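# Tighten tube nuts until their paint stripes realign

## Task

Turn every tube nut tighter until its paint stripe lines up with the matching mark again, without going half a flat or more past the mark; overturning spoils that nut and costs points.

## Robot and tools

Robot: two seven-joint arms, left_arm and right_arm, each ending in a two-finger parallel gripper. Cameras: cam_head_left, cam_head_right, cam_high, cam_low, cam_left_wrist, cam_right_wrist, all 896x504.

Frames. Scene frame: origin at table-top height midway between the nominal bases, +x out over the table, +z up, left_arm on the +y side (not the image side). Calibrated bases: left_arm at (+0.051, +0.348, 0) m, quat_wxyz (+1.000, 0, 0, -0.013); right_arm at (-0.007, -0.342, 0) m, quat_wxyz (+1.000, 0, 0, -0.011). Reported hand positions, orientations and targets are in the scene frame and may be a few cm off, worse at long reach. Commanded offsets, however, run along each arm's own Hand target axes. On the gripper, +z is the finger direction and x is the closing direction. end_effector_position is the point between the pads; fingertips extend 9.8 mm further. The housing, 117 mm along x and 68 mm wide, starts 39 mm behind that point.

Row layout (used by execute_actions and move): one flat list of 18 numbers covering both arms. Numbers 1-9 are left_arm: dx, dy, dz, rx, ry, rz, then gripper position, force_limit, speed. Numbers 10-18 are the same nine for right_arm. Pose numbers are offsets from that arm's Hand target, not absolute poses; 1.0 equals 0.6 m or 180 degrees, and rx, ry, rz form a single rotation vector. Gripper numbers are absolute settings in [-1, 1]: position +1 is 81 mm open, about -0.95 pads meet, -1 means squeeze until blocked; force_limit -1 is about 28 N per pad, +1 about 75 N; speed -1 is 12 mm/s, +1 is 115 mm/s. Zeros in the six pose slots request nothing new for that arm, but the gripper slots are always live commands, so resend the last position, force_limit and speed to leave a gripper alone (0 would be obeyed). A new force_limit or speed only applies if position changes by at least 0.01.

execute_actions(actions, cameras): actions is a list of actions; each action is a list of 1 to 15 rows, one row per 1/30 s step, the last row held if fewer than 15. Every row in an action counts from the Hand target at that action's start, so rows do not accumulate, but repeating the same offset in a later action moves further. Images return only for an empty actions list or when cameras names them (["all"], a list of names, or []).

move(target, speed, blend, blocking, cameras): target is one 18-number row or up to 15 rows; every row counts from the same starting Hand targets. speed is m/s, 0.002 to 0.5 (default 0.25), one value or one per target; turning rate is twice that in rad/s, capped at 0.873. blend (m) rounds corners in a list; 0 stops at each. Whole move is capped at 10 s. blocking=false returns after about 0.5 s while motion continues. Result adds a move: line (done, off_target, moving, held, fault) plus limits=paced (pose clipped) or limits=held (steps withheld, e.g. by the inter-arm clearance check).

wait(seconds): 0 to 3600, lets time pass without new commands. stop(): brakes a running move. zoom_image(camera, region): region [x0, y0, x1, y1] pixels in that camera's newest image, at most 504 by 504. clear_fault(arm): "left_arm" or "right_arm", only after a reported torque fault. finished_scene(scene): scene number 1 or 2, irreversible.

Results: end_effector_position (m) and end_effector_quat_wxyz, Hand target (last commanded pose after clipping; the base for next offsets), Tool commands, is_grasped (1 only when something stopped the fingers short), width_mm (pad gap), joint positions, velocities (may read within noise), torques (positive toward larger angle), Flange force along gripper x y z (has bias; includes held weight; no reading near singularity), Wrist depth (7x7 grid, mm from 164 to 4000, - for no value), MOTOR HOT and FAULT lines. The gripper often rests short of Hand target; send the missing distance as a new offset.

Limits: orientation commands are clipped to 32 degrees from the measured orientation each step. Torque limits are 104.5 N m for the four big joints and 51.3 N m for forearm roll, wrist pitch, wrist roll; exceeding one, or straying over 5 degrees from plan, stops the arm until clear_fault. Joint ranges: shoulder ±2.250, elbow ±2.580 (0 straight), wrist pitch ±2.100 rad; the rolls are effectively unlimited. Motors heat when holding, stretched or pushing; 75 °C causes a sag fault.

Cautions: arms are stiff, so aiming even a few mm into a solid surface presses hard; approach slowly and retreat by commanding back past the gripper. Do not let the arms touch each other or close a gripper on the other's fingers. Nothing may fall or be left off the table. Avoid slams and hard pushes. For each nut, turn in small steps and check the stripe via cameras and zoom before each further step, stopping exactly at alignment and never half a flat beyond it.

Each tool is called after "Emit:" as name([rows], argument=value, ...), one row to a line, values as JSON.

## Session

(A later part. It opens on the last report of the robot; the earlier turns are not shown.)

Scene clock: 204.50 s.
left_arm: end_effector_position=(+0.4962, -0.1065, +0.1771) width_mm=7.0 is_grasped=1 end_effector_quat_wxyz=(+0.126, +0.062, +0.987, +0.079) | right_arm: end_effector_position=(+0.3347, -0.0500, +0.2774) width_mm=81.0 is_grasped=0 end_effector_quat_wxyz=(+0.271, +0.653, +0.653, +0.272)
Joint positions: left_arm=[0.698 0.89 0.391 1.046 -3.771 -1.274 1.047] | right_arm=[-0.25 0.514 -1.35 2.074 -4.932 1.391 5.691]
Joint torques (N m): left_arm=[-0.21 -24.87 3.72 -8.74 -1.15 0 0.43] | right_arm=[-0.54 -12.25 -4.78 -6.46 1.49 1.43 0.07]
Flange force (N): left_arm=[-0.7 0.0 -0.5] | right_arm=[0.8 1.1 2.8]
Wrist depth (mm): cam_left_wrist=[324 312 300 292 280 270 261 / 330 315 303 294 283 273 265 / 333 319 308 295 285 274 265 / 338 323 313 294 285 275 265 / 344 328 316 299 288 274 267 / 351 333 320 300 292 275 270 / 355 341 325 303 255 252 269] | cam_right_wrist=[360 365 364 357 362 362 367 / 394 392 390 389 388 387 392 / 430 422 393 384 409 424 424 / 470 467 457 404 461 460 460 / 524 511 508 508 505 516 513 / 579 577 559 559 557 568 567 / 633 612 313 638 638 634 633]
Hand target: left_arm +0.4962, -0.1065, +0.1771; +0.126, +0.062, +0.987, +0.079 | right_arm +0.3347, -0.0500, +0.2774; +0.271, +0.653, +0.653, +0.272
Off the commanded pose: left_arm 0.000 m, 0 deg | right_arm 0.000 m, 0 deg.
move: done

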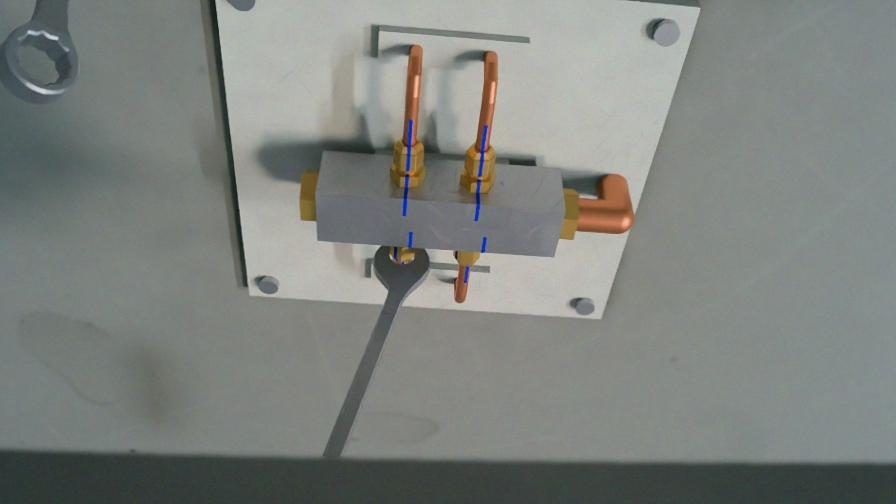

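Emit:
move(target=[0.0018,-0.001,0.0072,0,0,0,-1,1,-0.3,0,0,0,0,0,0,1,1,1], speed=0.03, cameras=["cam_right_wrist","cam_left_wrist"])

Emit:
zoom_image(camera="cam_right_wrist", region=[365, 225, 445, 305])

Emit:
zoom_image(camera="cam_left_wrist", region=[480, 390, 580, 490])

Scene clock: 205.47 s.
left_arm: end_effector_position=(+0.4963, -0.1064, +0.1728) width_mm=7.0 is_grasped=1 end_effector_quat_wxyz=(+0.126, +0.062, +0.987, +0.079) | right_arm: end_effector_position=(+0.3347, -0.0500, +0.2774) width_mm=81.0 is_grasped=0 end_effector_quat_wxyz=(+0.271, +0.653, +0.653, +0.272)
Joint positions: left_arm=[0.698 0.894 0.389 1.054 -3.773 -1.264 1.052] | right_arm=[-0.25 0.514 -1.35 2.074 -4.932 1.391 5.691]
Joint torques (N m): left_arm=[-3.46 -3.93 0.58 1.04 0.33 -0.25 0.45] | right_arm=[-0.56 -12.23 -4.81 -6.47 1.48 1.44 0.05]
Flange force (N): left_arm=[-6.6 0.9 -33.8] | right_arm=[0.7 1.2 2.8]
Wrist depth (mm): cam_left_wrist=[323 310 297 289 278 268 259 / 328 312 302 292 281 271 263 / 332 318 306 293 283 274 262 / 337 321 310 292 283 272 262 / 342 326 314 298 285 273 265 / 349 332 318 298 289 273 268 / 353 338 323 299 262 250 268] | cam_right_wrist=[360 365 363 357 361 362 366 / 393 392 390 388 389 388 393 / 430 423 394 384 409 425 422 / 469 467 458 405 464 462 460 / 525 511 509 507 506 514 514 / 580 580 560 559 558 568 567 / 632 251 313 643 638 636 631]
Hand target: left_arm +0.4962, -0.1063, +0.1726; +0.126, +0.062, +0.987, +0.079 | right_arm +0.3347, -0.0500, +0.2774; +0.271, +0.653, +0.653, +0.272
Off the commanded pose: left_arm 0.000 m, 0 deg | right_arm 0.000 m, 0 deg.
move: done
Images, in order (width x height): cam_left_wrist 896x504, cam_right_wrist 896x504.

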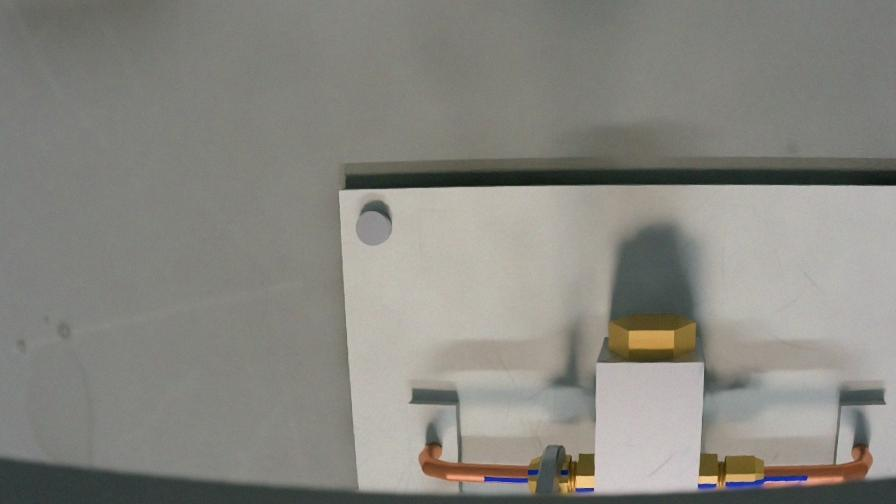

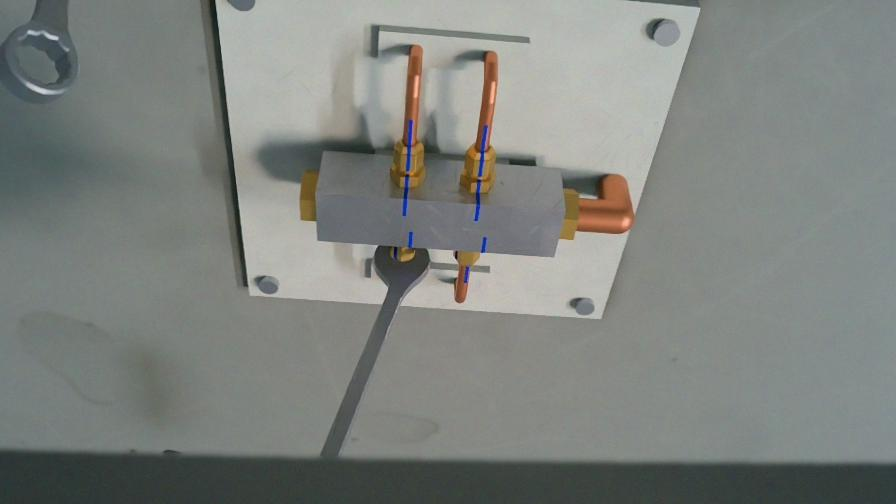

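Scaled by 6.300 from the camera's image (finer frame: 1280x720).

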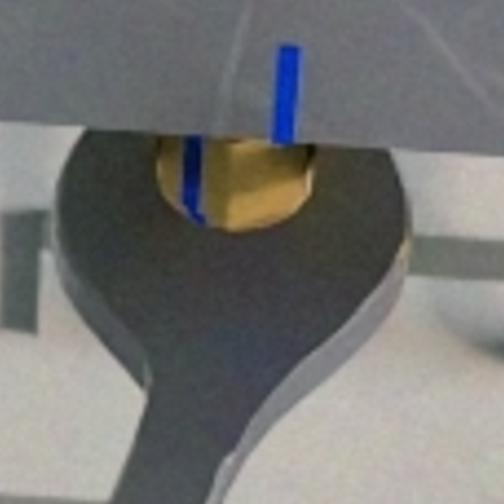

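Scaled by 5.040 from the camera's image (finer frame: 1280x720).

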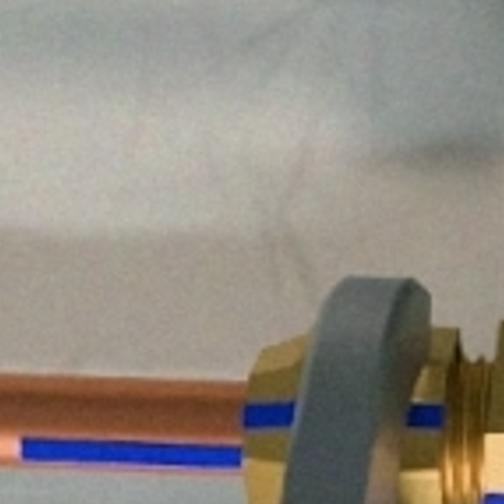

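Emit:
move([
  [-0.0004,0.0,-0.0019,0,0,0,-1,1,-0.3,0,0,0,0,0,0,1,1,1],
  [-0.0004,0.02045,-0.0016,0.02694,0,-0.00672,-1,1,-0.3,0,0,0,0,0,0,1,1,1],
  [0.00013,0.04077,0.00052,0.05389,0,-0.01344,-1,1,-0.3,0,0,0,0,0,0,1,1,1],
  [0.00108,0.0608,0.00433,0.08083,0,-0.02017,-1,1,-0.3,0,0,0,0,0,0,1,1,1],
  [0.00245,0.08043,0.00981,0.10778,0,-0.02689,-1,1,-0.3,0,0,0,0,0,0,1,1,1],
], speed=0.1, blend=0.001, cameras=["cam_left_wrist","cam_right_wrist"])

Emit:
zoom_image(camera="cam_left_wrist", region=[480, 390, 620, 490])

Scene clock: 208.57 s.
left_arm: end_effector_position=(+0.5013, -0.0580, +0.1750) width_mm=7.0 is_grasped=1 end_effector_quat_wxyz=(+0.117, +0.041, +0.988, -0.094) | right_arm: end_effector_position=(+0.3347, -0.0500, +0.2774) width_mm=81.0 is_grasped=0 end_effector_quat_wxyz=(+0.271, +0.653, +0.653, +0.272)
Joint positions: left_arm=[0.361 0.695 0.521 1.502 -3.639 -0.759 0.99] | right_arm=[-0.25 0.514 -1.35 2.074 -4.932 1.391 5.691]
Joint torques (N m): left_arm=[-12.64 -7.11 -8.39 2.37 -2.68 -5.61 0.7] | right_arm=[-0.54 -12.25 -4.79 -6.48 1.49 1.41 0.04]
Flange force (N): left_arm=[-2.2 -27.6 -18.2] | right_arm=[0.8 1.2 2.8]
Wrist depth (mm): cam_left_wrist=[392 371 356 343 330 319 308 / 381 363 348 336 326 313 302 / 373 357 344 330 319 309 298 / 365 350 336 318 309 299 288 / 359 343 330 312 301 290 282 / 352 337 324 306 297 256 277 / 345 332 320 299 263 252 266] | cam_right_wrist=[361 366 363 357 362 361 367 / 393 391 391 389 389 387 393 / 430 423 393 385 410 424 423 / 468 467 458 406 463 461 460 / 523 511 509 508 507 515 514 / 579 579 560 560 557 569 566 / 633 646 626 605 622 636 633]
Hand target: left_arm +0.5013, -0.0580, +0.1750; +0.117, +0.041, +0.988, -0.094 | right_arm +0.3347, -0.0500, +0.2774; +0.271, +0.653, +0.653, +0.272
Off the commanded pose: left_arm 0.000 m, 0 deg | right_arm 0.000 m, 0 deg.
move: done; blend cut to 0.0006 m at target 1

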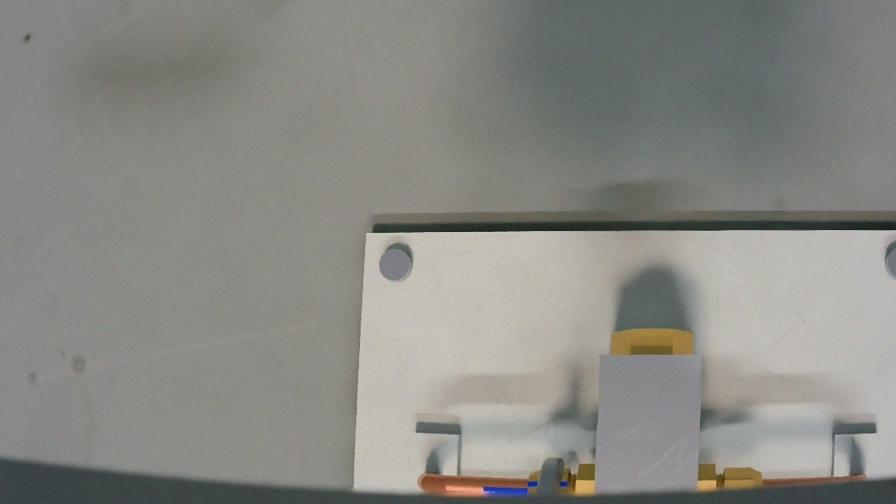

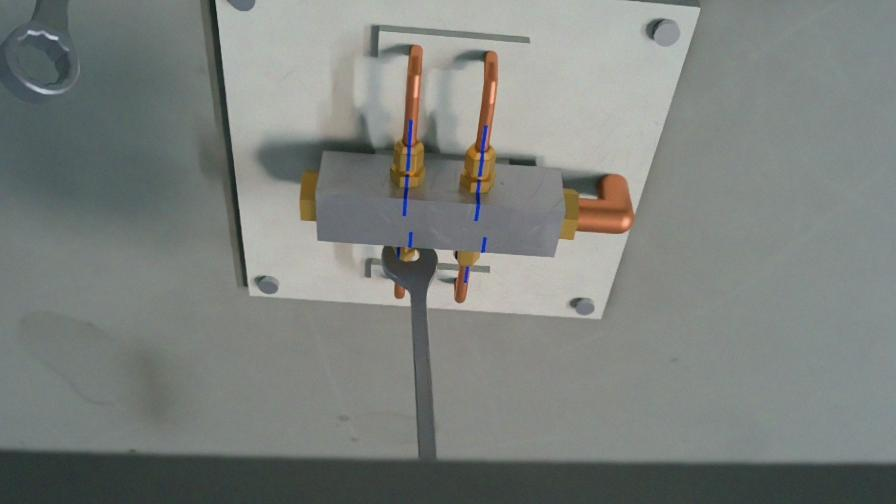

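Scaled by 3.600 from the camera's image (finer frame: 1280x720).

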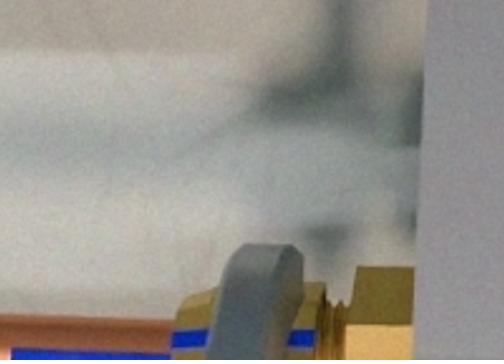

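Emit:
move([
  [-0.00027,0.02045,-0.0011,0.02694,0,-0.00672,-1,1,-0.3,0,0,0,0,0,0,1,1,1],
  [0.00025,0.04077,0.001,0.05389,0,-0.01344,-1,1,-0.3,0,0,0,0,0,0,1,1,1],
  [0.0012,0.0608,0.00482,0.08083,0,-0.02017,-1,1,-0.3,0,0,0,0,0,0,1,1,1],
], speed=0.1, blend=0.001, cameras=["cam_left_wrist","cam_right_wrist"])

Emit:
zoom_image(camera="cam_left_wrist", region=[480, 390, 620, 490])

Emit:
zoom_image(camera="cam_right_wrist", region=[375, 225, 455, 305])

Scene clock: 213.43 s.
left_arm: end_effector_position=(+0.5050, -0.0228, +0.1657) width_mm=7.0 is_grasped=1 end_effector_quat_wxyz=(+0.108, +0.024, +0.969, -0.222) | right_arm: end_effector_position=(+0.3347, -0.0500, +0.2774) width_mm=81.0 is_grasped=0 end_effector_quat_wxyz=(+0.271, +0.653, +0.653, +0.272)
Joint positions: left_arm=[0.025 0.69 0.712 1.748 -3.528 -0.426 0.814] | right_arm=[-0.25 0.514 -1.35 2.074 -4.932 1.391 5.691]
Joint torques (N m): left_arm=[5.56 -1.31 4.65 -0.03 0.19 0.72 0.48] | right_arm=[-0.58 -12.26 -4.82 -6.49 1.49 1.42 0.06]
Flange force (N): left_arm=[-4.9 -3.5 -37.9] | right_arm=[0.7 1.1 2.9]
Wrist depth (mm): cam_left_wrist=[466 436 417 399 384 369 358 / 437 411 394 381 367 354 341 / 411 393 376 363 352 339 326 / 392 375 361 348 338 326 314 / 374 358 345 328 319 305 297 / 357 343 334 316 303 264 286 / 342 330 320 303 258 253 273] | cam_right_wrist=[361 365 364 357 361 361 366 / 393 391 390 390 389 388 393 / 431 423 394 385 410 423 423 / 469 467 458 405 461 461 460 / 523 512 510 507 507 515 514 / 580 575 561 559 558 569 565 / 633 648 644 622 323 272 631]
Hand target: left_arm +0.5049, -0.0228, +0.1656; +0.108, +0.024, +0.969, -0.222 | right_arm +0.3347, -0.0500, +0.2774; +0.271, +0.653, +0.653, +0.272
Off the commanded pose: left_arm 0.000 m, 0 deg | right_arm 0.000 m, 0 deg.
move: done

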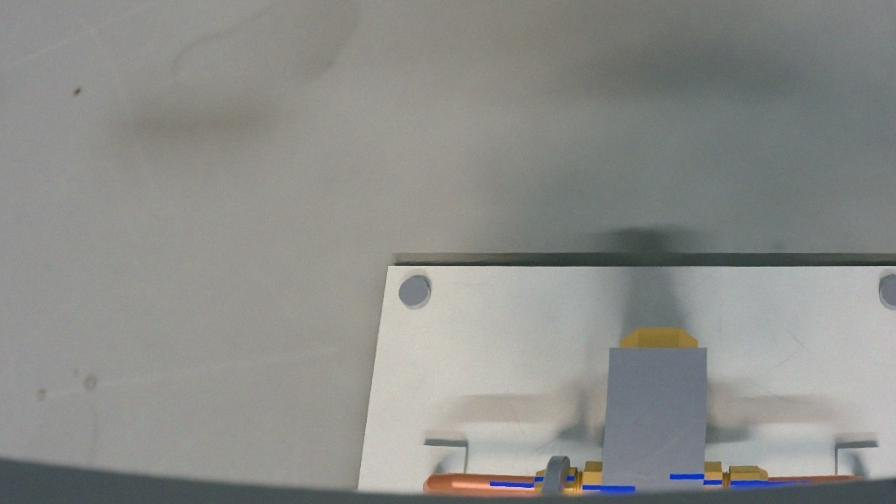

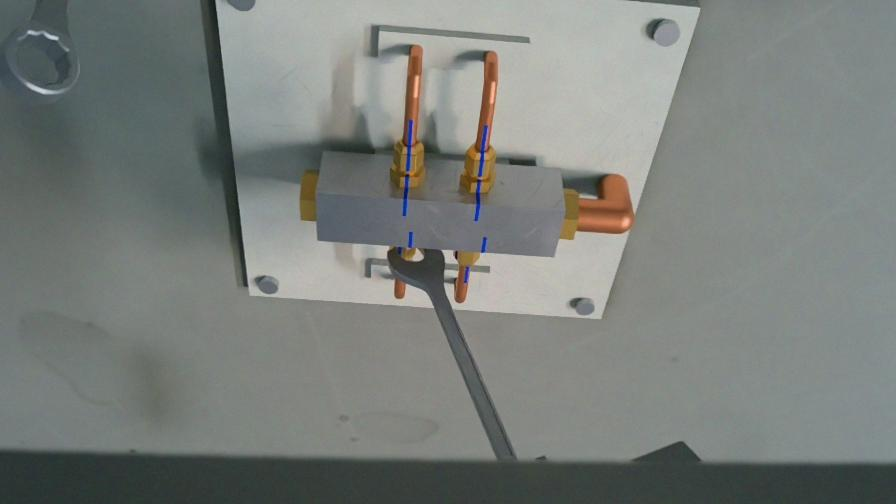

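Scaled by 3.600 from the camera's image (finer frame: 1280x720).

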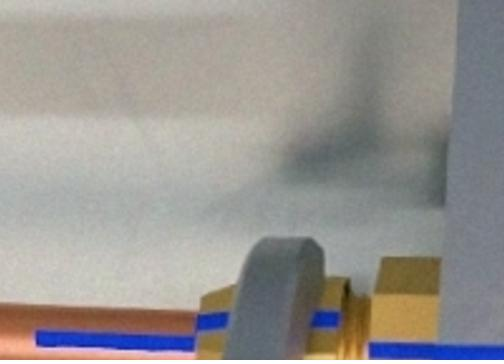

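Scaled by 6.300 from the camera's image (finer frame: 1280x720).

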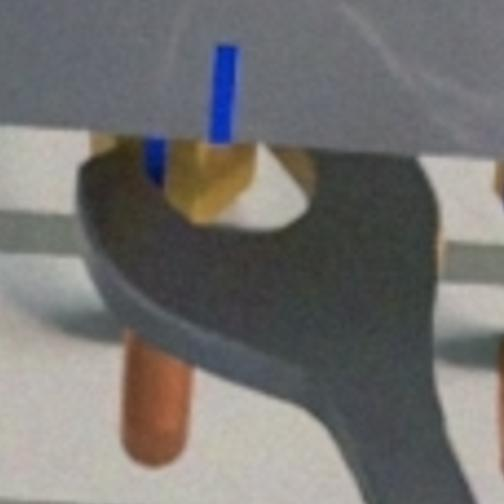

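Emit:
move(target=[-0.0101,0.0021,-0.0404,0,0,0,-1,1,-0.3,0,0,0,0,0,0,1,1,1], speed=0.06, cameras=["cam_left_wrist","cam_right_wrist"])

Emit:
zoom_image(camera="cam_right_wrist", region=[370, 225, 470, 345])

Emit:
zoom_image(camera="cam_right_wrist", region=[375, 225, 435, 285])

Emit:
zoom_image(camera="cam_left_wrist", region=[480, 360, 620, 490])

Scene clock: 224.50 s.
left_arm: end_effector_position=(+0.5061, -0.0111, +0.1877) width_mm=7.0 is_grasped=1 end_effector_quat_wxyz=(+0.108, +0.024, +0.969, -0.222) | right_arm: end_effector_position=(+0.3347, -0.0500, +0.2774) width_mm=81.0 is_grasped=0 end_effector_quat_wxyz=(+0.271, +0.653, +0.653, +0.272)
Joint positions: left_arm=[-0.034 0.656 0.764 1.741 -3.502 -0.481 0.782] | right_arm=[-0.25 0.514 -1.35 2.074 -4.932 1.391 5.691]
Joint torques (N m): left_arm=[-0.27 -17.34 6.8 -7.91 0.05 1.72 0.45] | right_arm=[-0.56 -12.2 -4.82 -6.47 1.48 1.46 0.06]
Flange force (N): left_arm=[-0.2 -1.6 2.3] | right_arm=[0.7 1.2 2.8]
Wrist depth (mm): cam_left_wrist=[495 466 442 424 411 393 381 / 465 438 422 407 392 377 364 / 439 418 400 387 375 362 349 / 417 399 384 369 357 344 332 / 398 381 369 350 340 328 316 / 380 365 356 340 327 310 306 / 364 351 343 323 289 276 291] | cam_right_wrist=[360 365 364 357 362 361 366 / 393 392 390 390 389 388 392 / 432 422 393 385 411 424 424 / 470 467 459 400 462 460 459 / 523 512 510 485 507 513 513 / 580 578 562 561 560 569 567 / 631 647 646 626 617 616 634]
Hand target: left_arm +0.5061, -0.0111, +0.1877; +0.108, +0.024, +0.969, -0.222 | right_arm +0.3347, -0.0500, +0.2774; +0.271, +0.653, +0.653, +0.272
Off the commanded pose: left_arm 0.000 m, 0 deg | right_arm 0.000 m, 0 deg.
move: done

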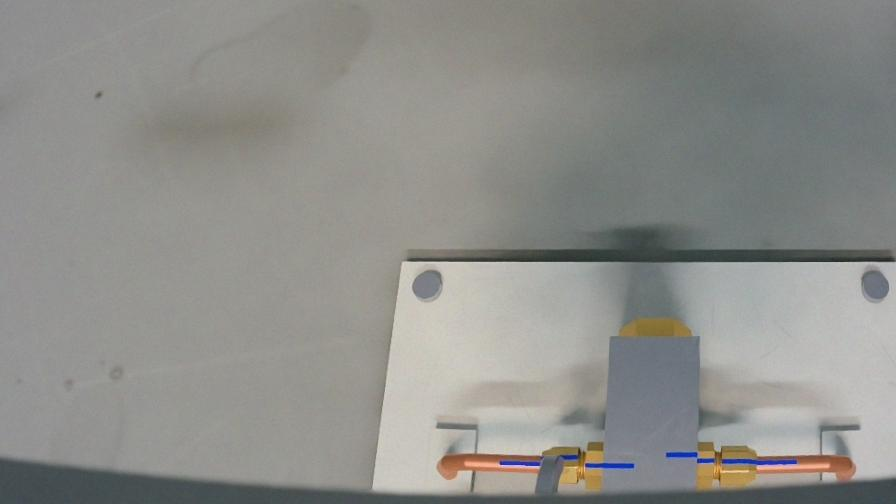

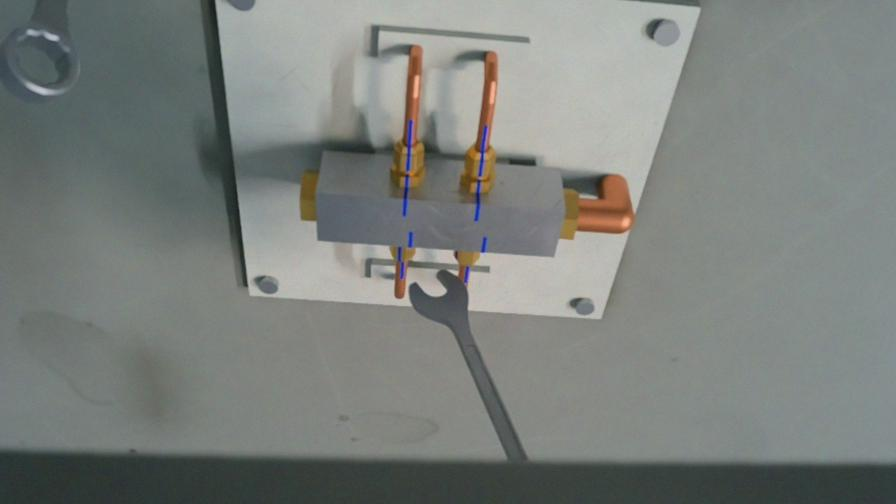

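Scaled by 4.200 from the camera's image (finer frame: 1280x720).

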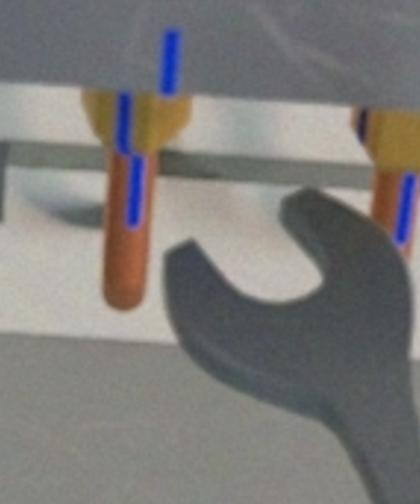

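Scaled by 8.400 from the camera's image (finer frame: 1280x720).

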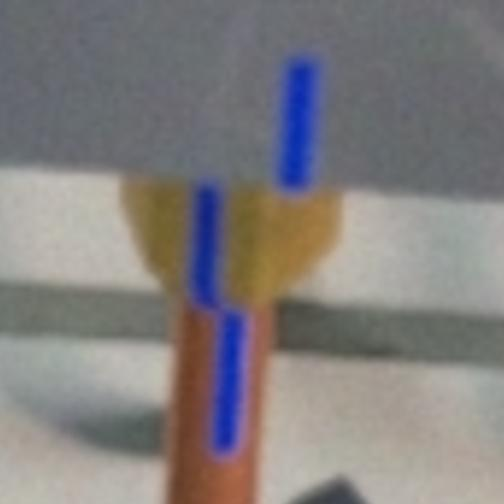

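Scaled by 3.600 from the camera's image (finer frame: 1280x720).

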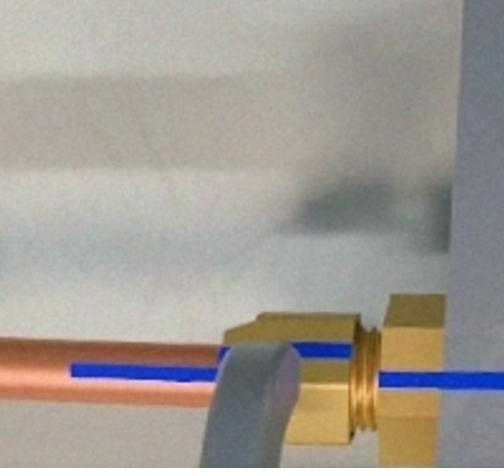

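Emit:
move(target=[0.0017,-0.0695,0.0073,-0.0868,0,0.0216,-1,1,-0.3,0,0,0,0,0,0,1,1,1], speed=0.1, cameras=["cam_left_wrist","cam_right_wrist"])

Emit:
zoom_image(camera="cam_right_wrist", region=[370, 225, 470, 345])

Emit:
zoom_image(camera="cam_left_wrist", region=[480, 360, 620, 490])

Scene clock: 228.27 s.
left_arm: end_effector_position=(+0.5021, -0.0506, +0.2013) width_mm=7.0 is_grasped=1 end_effector_quat_wxyz=(+0.118, +0.042, +0.989, -0.084) | right_arm: end_effector_position=(+0.3347, -0.0500, +0.2774) width_mm=81.0 is_grasped=0 end_effector_quat_wxyz=(+0.271, +0.653, +0.653, +0.272)
Joint positions: left_arm=[0.336 0.665 0.559 1.47 -3.639 -0.843 0.976] | right_arm=[-0.25 0.514 -1.35 2.074 -4.932 1.391 5.691]
Joint torques (N m): left_arm=[-0.21 -20.39 5.27 -8.88 -0.49 1.1 0.43] | right_arm=[-0.58 -12.25 -4.8 -6.48 1.45 1.42 0.06]
Flange force (N): left_arm=[-0.4 -0.6 0.1] | right_arm=[0.7 1.2 2.9]
Wrist depth (mm): cam_left_wrist=[417 393 379 365 353 338 328 / 406 387 371 359 348 335 322 / 400 381 366 353 341 330 316 / 391 374 361 342 330 320 308 / 384 369 356 336 326 310 303 / 378 363 349 333 321 305 299 / 372 357 345 323 290 278 290] | cam_right_wrist=[360 365 364 357 362 362 367 / 393 392 390 390 388 389 392 / 431 423 394 384 410 426 424 / 469 468 459 417 463 461 459 / 525 512 510 487 507 515 513 / 579 578 562 559 560 569 566 / 634 647 647 624 636 633 633]
Hand target: left_arm +0.5021, -0.0506, +0.2013; +0.118, +0.042, +0.989, -0.084 | right_arm +0.3347, -0.0500, +0.2774; +0.271, +0.653, +0.653, +0.272
Off the commanded pose: left_arm 0.000 m, 0 deg | right_arm 0.000 m, 0 deg.
move: done

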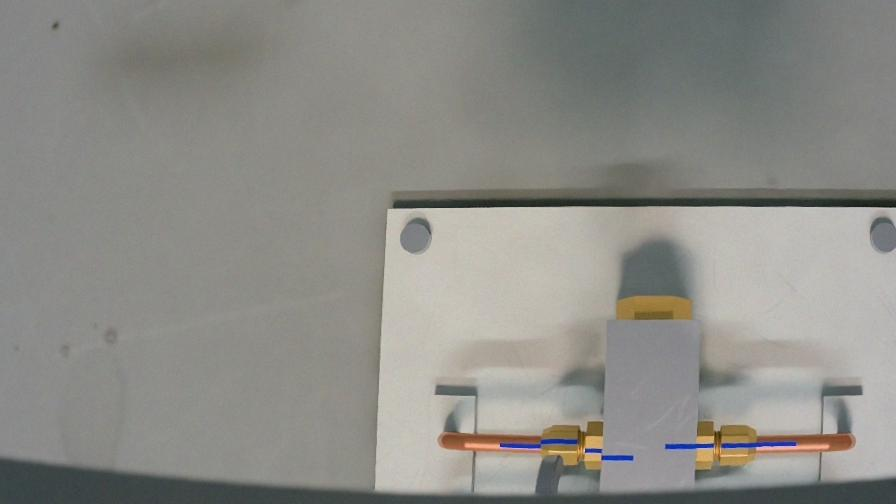

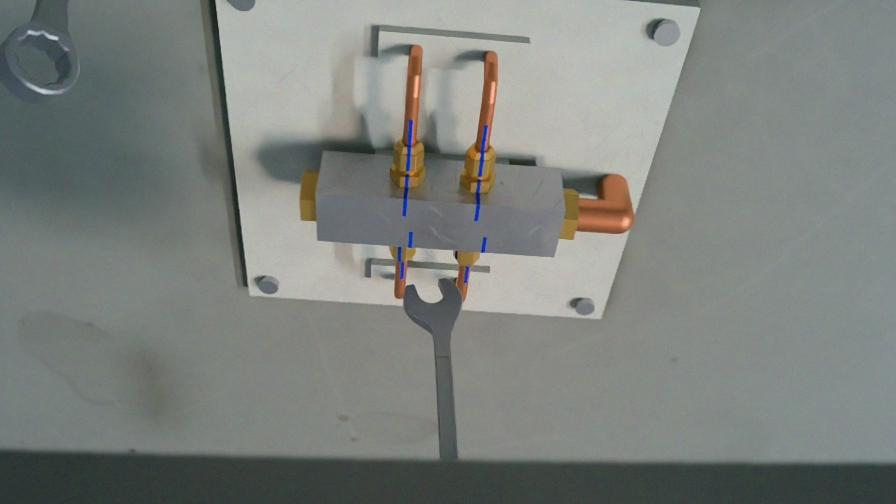

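Scaled by 4.200 from the camera's image (finer frame: 1280x720).

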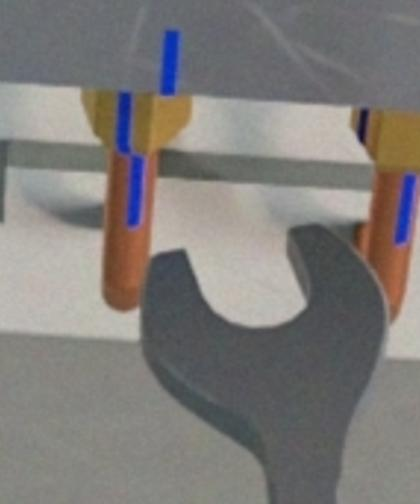

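Scaled by 3.600 from the camera's image (finer frame: 1280x720).

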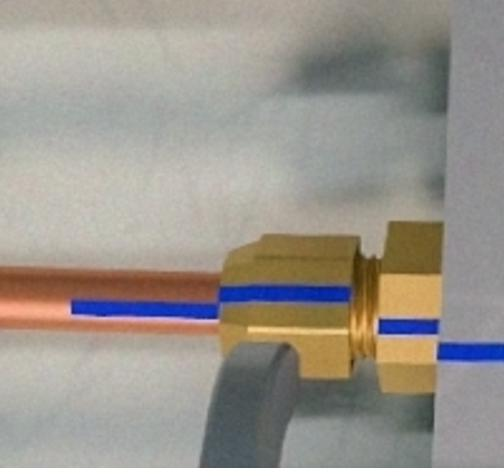

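Emit:
move(target=[0.0062,-0.02025,0.0247,-0.01617,0,0.00403,-1,1,-0.3,0,0,0,0,0,0,1,1,1], speed=0.06, cameras=["cam_left_wrist","cam_right_wrist"])

Emit:
zoom_image(camera="cam_right_wrist", region=[370, 225, 450, 305])

Emit:
zoom_image(camera="cam_left_wrist", region=[480, 360, 620, 490])

Scene clock: 230.47 s.
left_arm: end_effector_position=(+0.5006, -0.0649, +0.1881) width_mm=7.0 is_grasped=1 end_effector_quat_wxyz=(+0.119, +0.045, +0.990, -0.058) | right_arm: end_effector_position=(+0.3347, -0.0500, +0.2774) width_mm=81.0 is_grasped=0 end_effector_quat_wxyz=(+0.271, +0.653, +0.653, +0.272)
Joint positions: left_arm=[0.415 0.709 0.521 1.414 -3.679 -0.891 1.021] | right_arm=[-0.25 0.514 -1.35 2.074 -4.932 1.391 5.691]
Joint torques (N m): left_arm=[-0.18 -21.34 5.12 -8.81 -0.62 0.86 0.42] | right_arm=[-0.56 -12.25 -4.8 -6.49 1.5 1.43 0.08]
Flange force (N): left_arm=[-0.2 -0.3 0.1] | right_arm=[0.7 1.0 2.8]
Wrist depth (mm): cam_left_wrist=[387 368 353 341 330 317 306 / 379 363 349 338 326 314 302 / 375 359 345 333 323 312 300 / 371 355 341 322 312 302 291 / 367 351 337 319 308 295 289 / 363 347 335 315 305 263 285 / 357 343 330 309 272 262 278] | cam_right_wrist=[361 365 364 357 362 361 366 / 393 393 390 390 388 388 393 / 432 423 394 384 410 425 424 / 469 467 460 400 461 461 460 / 527 511 510 487 505 515 512 / 580 579 560 558 560 569 566 / 635 646 645 623 638 635 634]
Hand target: left_arm +0.5006, -0.0649, +0.1881; +0.119, +0.045, +0.990, -0.058 | right_arm +0.3347, -0.0500, +0.2774; +0.271, +0.653, +0.653, +0.272
Off the commanded pose: left_arm 0.000 m, 0 deg | right_arm 0.000 m, 0 deg.
move: done

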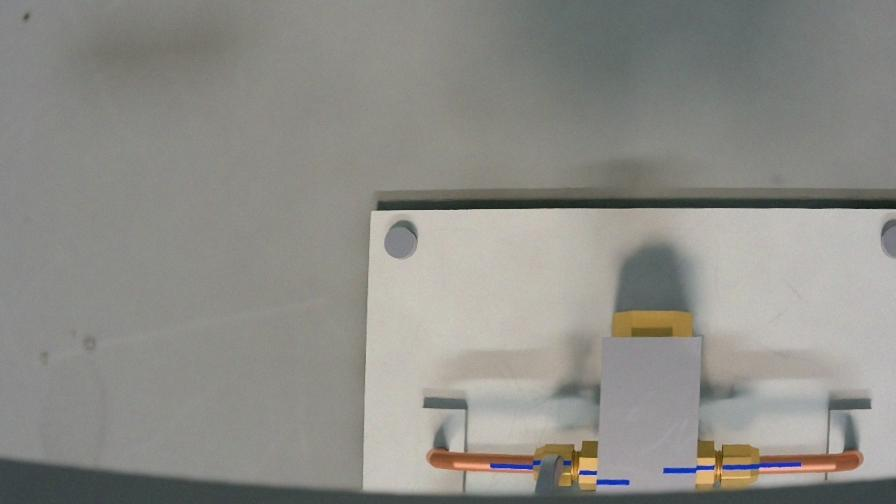

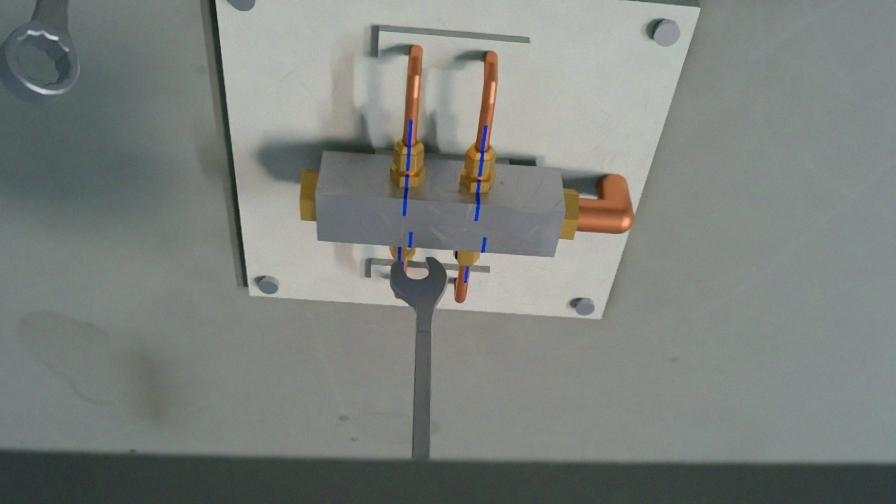

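Scaled by 6.300 from the camera's image (finer frame: 1280x720).

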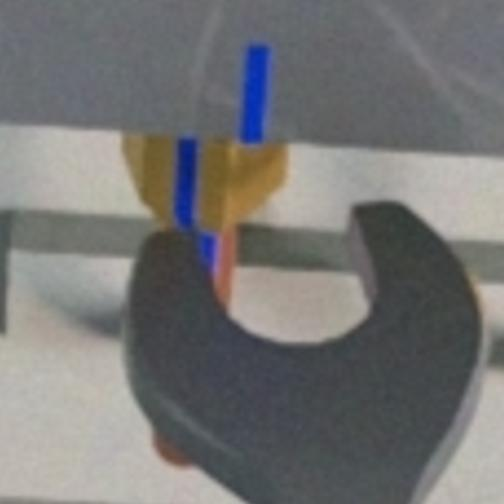

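Scaled by 3.600 from the camera's image (finer frame: 1280x720).

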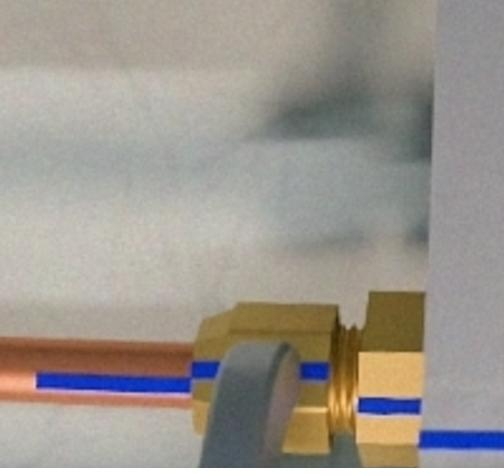

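Emit:
move(target=[0.0032,0.0018,0.0128,0.0081,0,-0.002,-1,1,-0.3,0,0,0,0,0,0,1,1,1], speed=0.05, cameras=["cam_right_wrist"])

Emit:
zoom_image(camera="cam_right_wrist", region=[370, 225, 450, 305])

Scene clock: 231.77 s.
left_arm: end_effector_position=(+0.5006, -0.0647, +0.1801) width_mm=7.0 is_grasped=1 end_effector_quat_wxyz=(+0.118, +0.043, +0.989, -0.071) | right_arm: end_effector_position=(+0.3347, -0.0500, +0.2774) width_mm=81.0 is_grasped=0 end_effector_quat_wxyz=(+0.271, +0.653, +0.653, +0.272)
Joint positions: left_arm=[0.398 0.711 0.525 1.446 -3.675 -0.84 1.022] | right_arm=[-0.25 0.514 -1.35 2.074 -4.932 1.391 5.691]
Joint torques (N m): left_arm=[-0.24 -21.18 5.2 -8.72 -0.57 0.95 0.4] | right_arm=[-0.57 -12.24 -4.81 -6.45 1.49 1.43 0.06]
Flange force (N): left_arm=[0.0 -0.4 0.1] | right_arm=[0.8 1.2 2.8]
Wrist depth (mm): cam_left_wrist=[382 364 349 337 326 313 303 / 376 359 345 333 321 311 298 / 370 354 339 328 317 306 295 / 365 348 335 316 307 297 287 / 358 342 330 313 302 290 283 / 354 338 327 307 299 257 278 / 347 334 321 300 264 255 270] | cam_right_wrist=[362 366 363 358 361 362 367 / 393 392 391 389 389 388 393 / 431 422 393 384 411 426 422 / 469 468 459 404 462 460 460 / 523 512 508 507 507 516 512 / 578 577 561 559 558 571 567 / 632 647 626 608 622 633 633]
Hand target: left_arm +0.5006, -0.0646, +0.1802; +0.118, +0.043, +0.989, -0.071 | right_arm +0.3347, -0.0500, +0.2774; +0.271, +0.653, +0.653, +0.272
Off the commanded pose: left_arm 0.000 m, 0 deg | right_arm 0.000 m, 0 deg.
move: done

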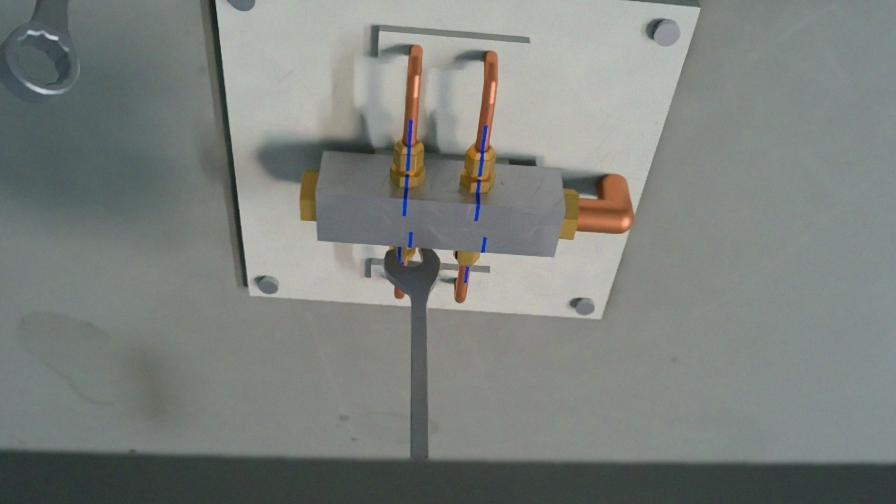

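Scaled by 6.300 from the camera's image (finer frame: 1280x720).

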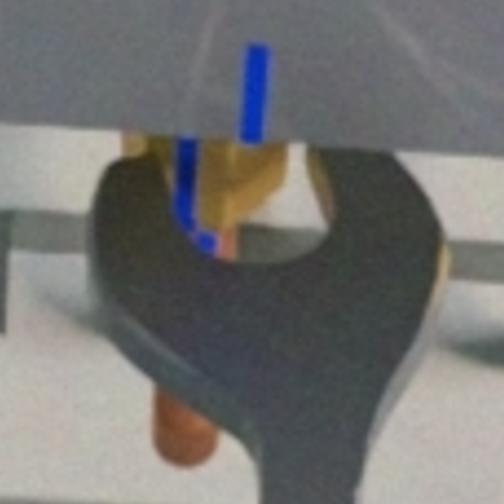

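Emit:
move(target=[0.0016,-0.002,0.0064,0,0,0,-1,1,-0.3,0,0,0,0,0,0,1,1,1], speed=0.03, cameras=["cam_right_wrist"])

Emit:
zoom_image(camera="cam_right_wrist", region=[370, 225, 450, 305])

Scene clock: 232.83 s.
left_arm: end_effector_position=(+0.5004, -0.0663, +0.1764) width_mm=7.0 is_grasped=1 end_effector_quat_wxyz=(+0.118, +0.043, +0.989, -0.071) | right_arm: end_effector_position=(+0.3347, -0.0500, +0.2774) width_mm=81.0 is_grasped=0 end_effector_quat_wxyz=(+0.271, +0.653, +0.653, +0.272)
Joint positions: left_arm=[0.403 0.717 0.521 1.446 -3.68 -0.834 1.027] | right_arm=[-0.25 0.514 -1.35 2.074 -4.932 1.391 5.691]
Joint torques (N m): left_arm=[-0.34 -21.18 5.09 -8.55 -0.6 0.89 0.39] | right_arm=[-0.53 -12.25 -4.84 -6.47 1.48 1.43 0.07]
Flange force (N): left_arm=[-0.2 -0.8 0.0] | right_arm=[0.9 1.0 2.9]
Wrist depth (mm): cam_left_wrist=[377 361 346 333 322 310 299 / 370 356 341 329 317 307 294 / 365 349 335 324 313 303 291 / 360 343 330 313 303 294 283 / 354 339 326 309 297 287 279 / 349 334 322 304 295 254 275 / 345 331 319 298 261 250 266] | cam_right_wrist=[360 365 363 357 362 361 367 / 394 392 390 389 388 388 393 / 431 422 393 384 410 425 425 / 469 466 459 406 461 461 460 / 524 511 510 487 507 517 512 / 580 576 560 560 557 571 567 / 633 646 626 607 620 636 631]
Hand target: left_arm +0.5004, -0.0663, +0.1764; +0.118, +0.043, +0.989, -0.071 | right_arm +0.3347, -0.0500, +0.2774; +0.271, +0.653, +0.653, +0.272
Off the commanded pose: left_arm 0.000 m, 0 deg | right_arm 0.000 m, 0 deg.
move: done

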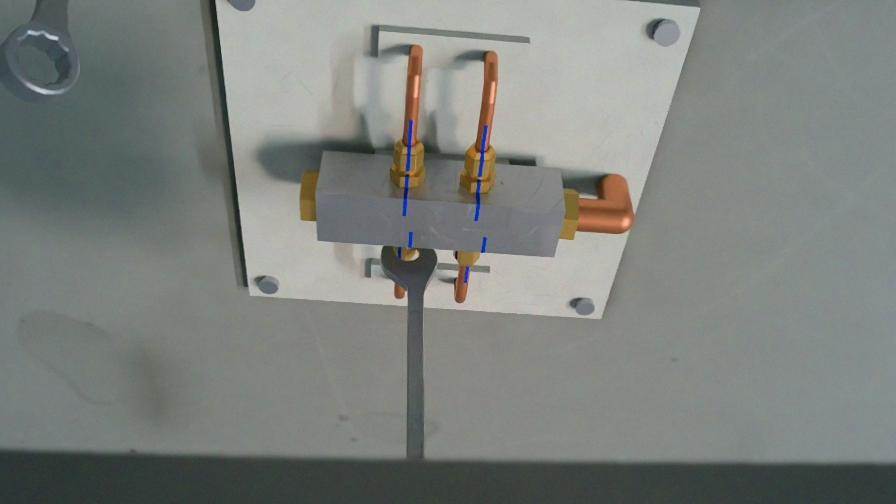

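Scaled by 6.300 from the camera's image (finer frame: 1280x720).

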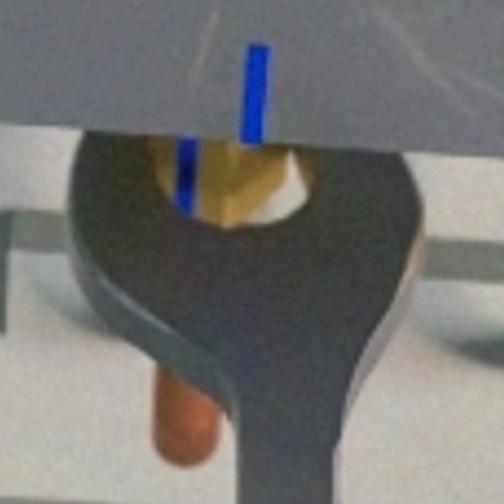

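Emit:
move(target=[0.0011,-0.0009,0.0043,0,0,0,-1,1,-0.3,0,0,0,0,0,0,1,1,1], speed=0.03, cameras=["cam_right_wrist"])

Emit:
zoom_image(camera="cam_right_wrist", region=[370, 225, 450, 305])

Scene clock: 233.60 s.
left_arm: end_effector_position=(+0.5003, -0.0672, +0.1738) width_mm=7.0 is_grasped=1 end_effector_quat_wxyz=(+0.118, +0.043, +0.989, -0.071) | right_arm: end_effector_position=(+0.3347, -0.0500, +0.2774) width_mm=81.0 is_grasped=0 end_effector_quat_wxyz=(+0.271, +0.653, +0.653, +0.272)
Joint positions: left_arm=[0.406 0.721 0.519 1.448 -3.682 -0.829 1.031] | right_arm=[-0.25 0.514 -1.35 2.074 -4.932 1.391 5.691]
Joint torques (N m): left_arm=[-0.25 -21.31 5.19 -8.54 -0.58 0.9 0.4] | right_arm=[-0.58 -12.21 -4.82 -6.49 1.47 1.42 0.05]
Flange force (N): left_arm=[-0.3 -0.7 0.2] | right_arm=[0.6 1.2 2.8]
Wrist depth (mm): cam_left_wrist=[373 356 343 330 319 307 297 / 367 351 338 325 314 304 292 / 363 345 332 320 310 301 289 / 356 341 328 311 301 291 280 / 351 335 323 306 296 285 277 / 347 332 318 302 293 277 273 / 341 328 316 295 260 248 263] | cam_right_wrist=[360 367 363 357 361 361 367 / 394 392 391 389 389 389 393 / 431 423 394 385 411 423 423 / 468 467 458 405 460 462 460 / 526 509 508 485 508 515 514 / 580 577 563 558 558 569 566 / 633 645 626 318 619 636 631]
Hand target: left_arm +0.5003, -0.0672, +0.1738; +0.118, +0.043, +0.989, -0.071 | right_arm +0.3347, -0.0500, +0.2774; +0.271, +0.653, +0.653, +0.272
Off the commanded pose: left_arm 0.000 m, 0 deg | right_arm 0.000 m, 0 deg.
move: done

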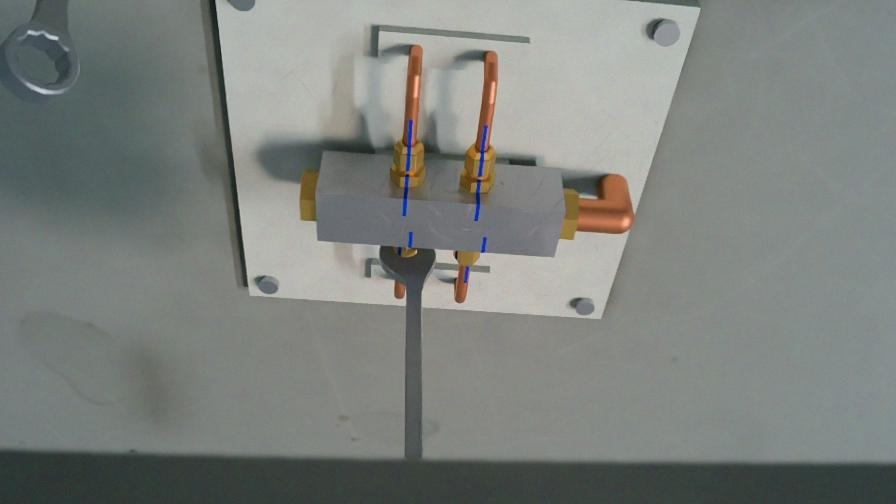

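Scaled by 6.300 from the camera's image (finer frame: 1280x720).

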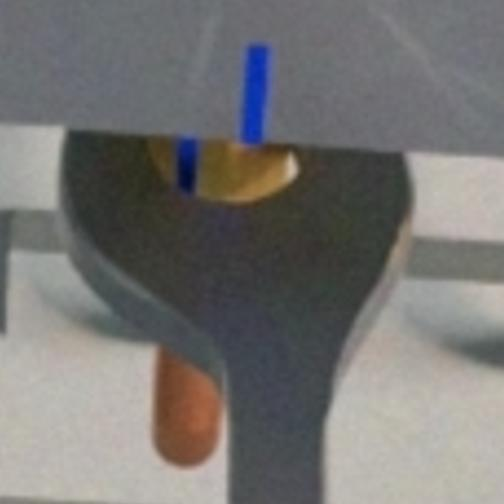

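Emit:
move([
  [0.00014,0.02045,0.00057,0.02694,0,-0.00672,-1,1,-0.3,0,0,0,0,0,0,1,1,1],
  [0.00059,0.0408,0.00238,0.05389,0,-0.01344,-1,1,-0.3,0,0,0,0,0,0,1,1,1],
], speed=0.1, blend=0.001, cameras=["cam_left_wrist","cam_right_wrist"])

Emit:
zoom_image(camera="cam_left_wrist", region=[480, 390, 620, 490])

Emit:
zoom_image(camera="cam_right_wrist", region=[370, 225, 450, 305])

Scene clock: 236.03 s.
left_arm: end_effector_position=(+0.5029, -0.0433, +0.1693) width_mm=7.0 is_grasped=1 end_effector_quat_wxyz=(+0.113, +0.032, +0.981, -0.157) | right_arm: end_effector_position=(+0.3347, -0.0500, +0.2774) width_mm=81.0 is_grasped=0 end_effector_quat_wxyz=(+0.271, +0.653, +0.653, +0.272)
Joint positions: left_arm=[0.202 0.683 0.616 1.629 -3.609 -0.588 0.941] | right_arm=[-0.25 0.514 -1.35 2.074 -4.932 1.391 5.691]
Joint torques (N m): left_arm=[-17.71 -17.13 -10.11 -2.38 -3.32 -5.97 0.85] | right_arm=[-0.54 -12.22 -4.79 -6.46 1.49 1.42 0.04]
Flange force (N): left_arm=[3.7 -34.6 8.4] | right_arm=[0.8 1.2 2.7]
Wrist depth (mm): cam_left_wrist=[420 397 377 365 352 338 326 / 403 381 366 354 341 329 317 / 387 370 355 342 331 319 308 / 374 358 343 330 319 309 297 / 363 346 334 316 306 296 287 / 351 336 324 308 297 258 279 / 339 327 316 298 260 250 271] | cam_right_wrist=[360 365 364 356 361 361 366 / 393 393 390 389 388 387 393 / 431 422 394 384 411 424 424 / 469 467 458 406 463 460 460 / 523 510 510 497 507 516 512 / 580 578 560 556 558 569 568 / 631 649 644 320 601 619 631]
Hand target: left_arm +0.5028, -0.0433, +0.1692; +0.113, +0.032, +0.981, -0.157 | right_arm +0.3347, -0.0500, +0.2774; +0.271, +0.653, +0.653, +0.272
Off the commanded pose: left_arm 0.000 m, 0 deg | right_arm 0.000 m, 0 deg.
move: done

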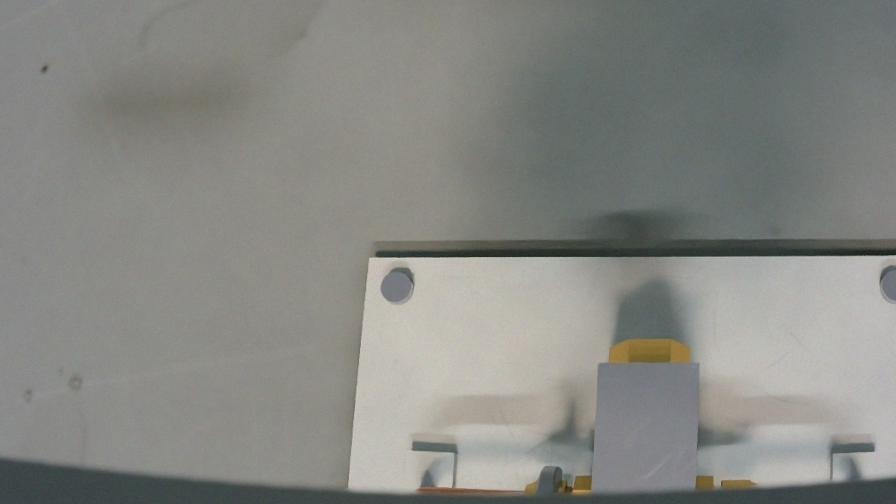

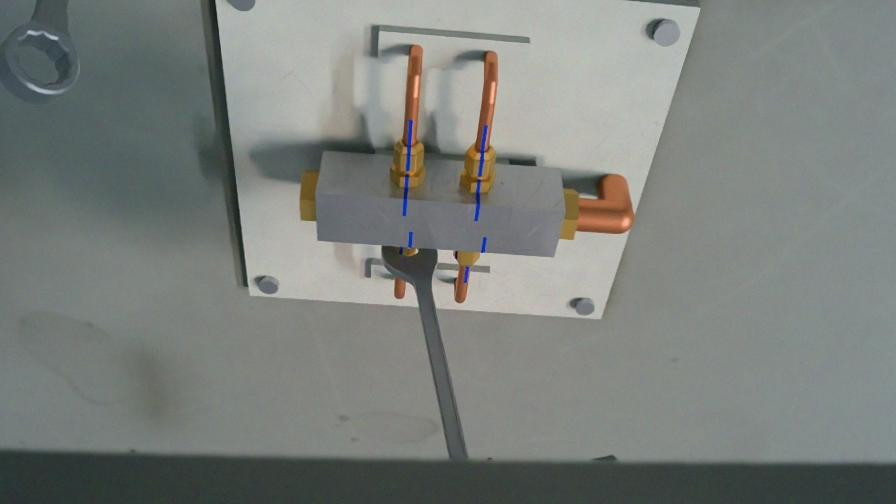

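Scaled by 3.600 from the camera's image (finer frame: 1280x720).

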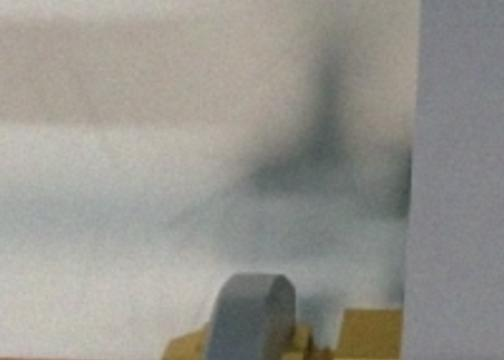

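Scaled by 6.300 from the camera's image (finer frame: 1280x720).

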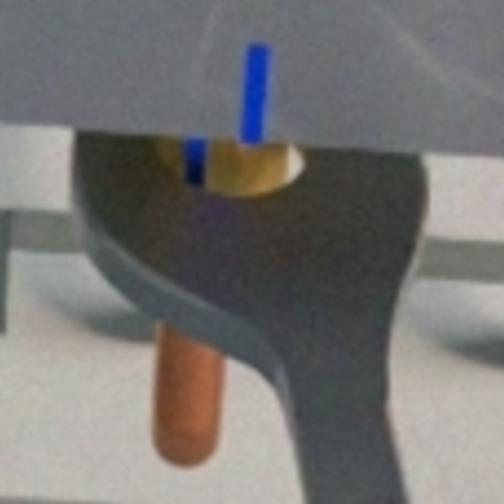

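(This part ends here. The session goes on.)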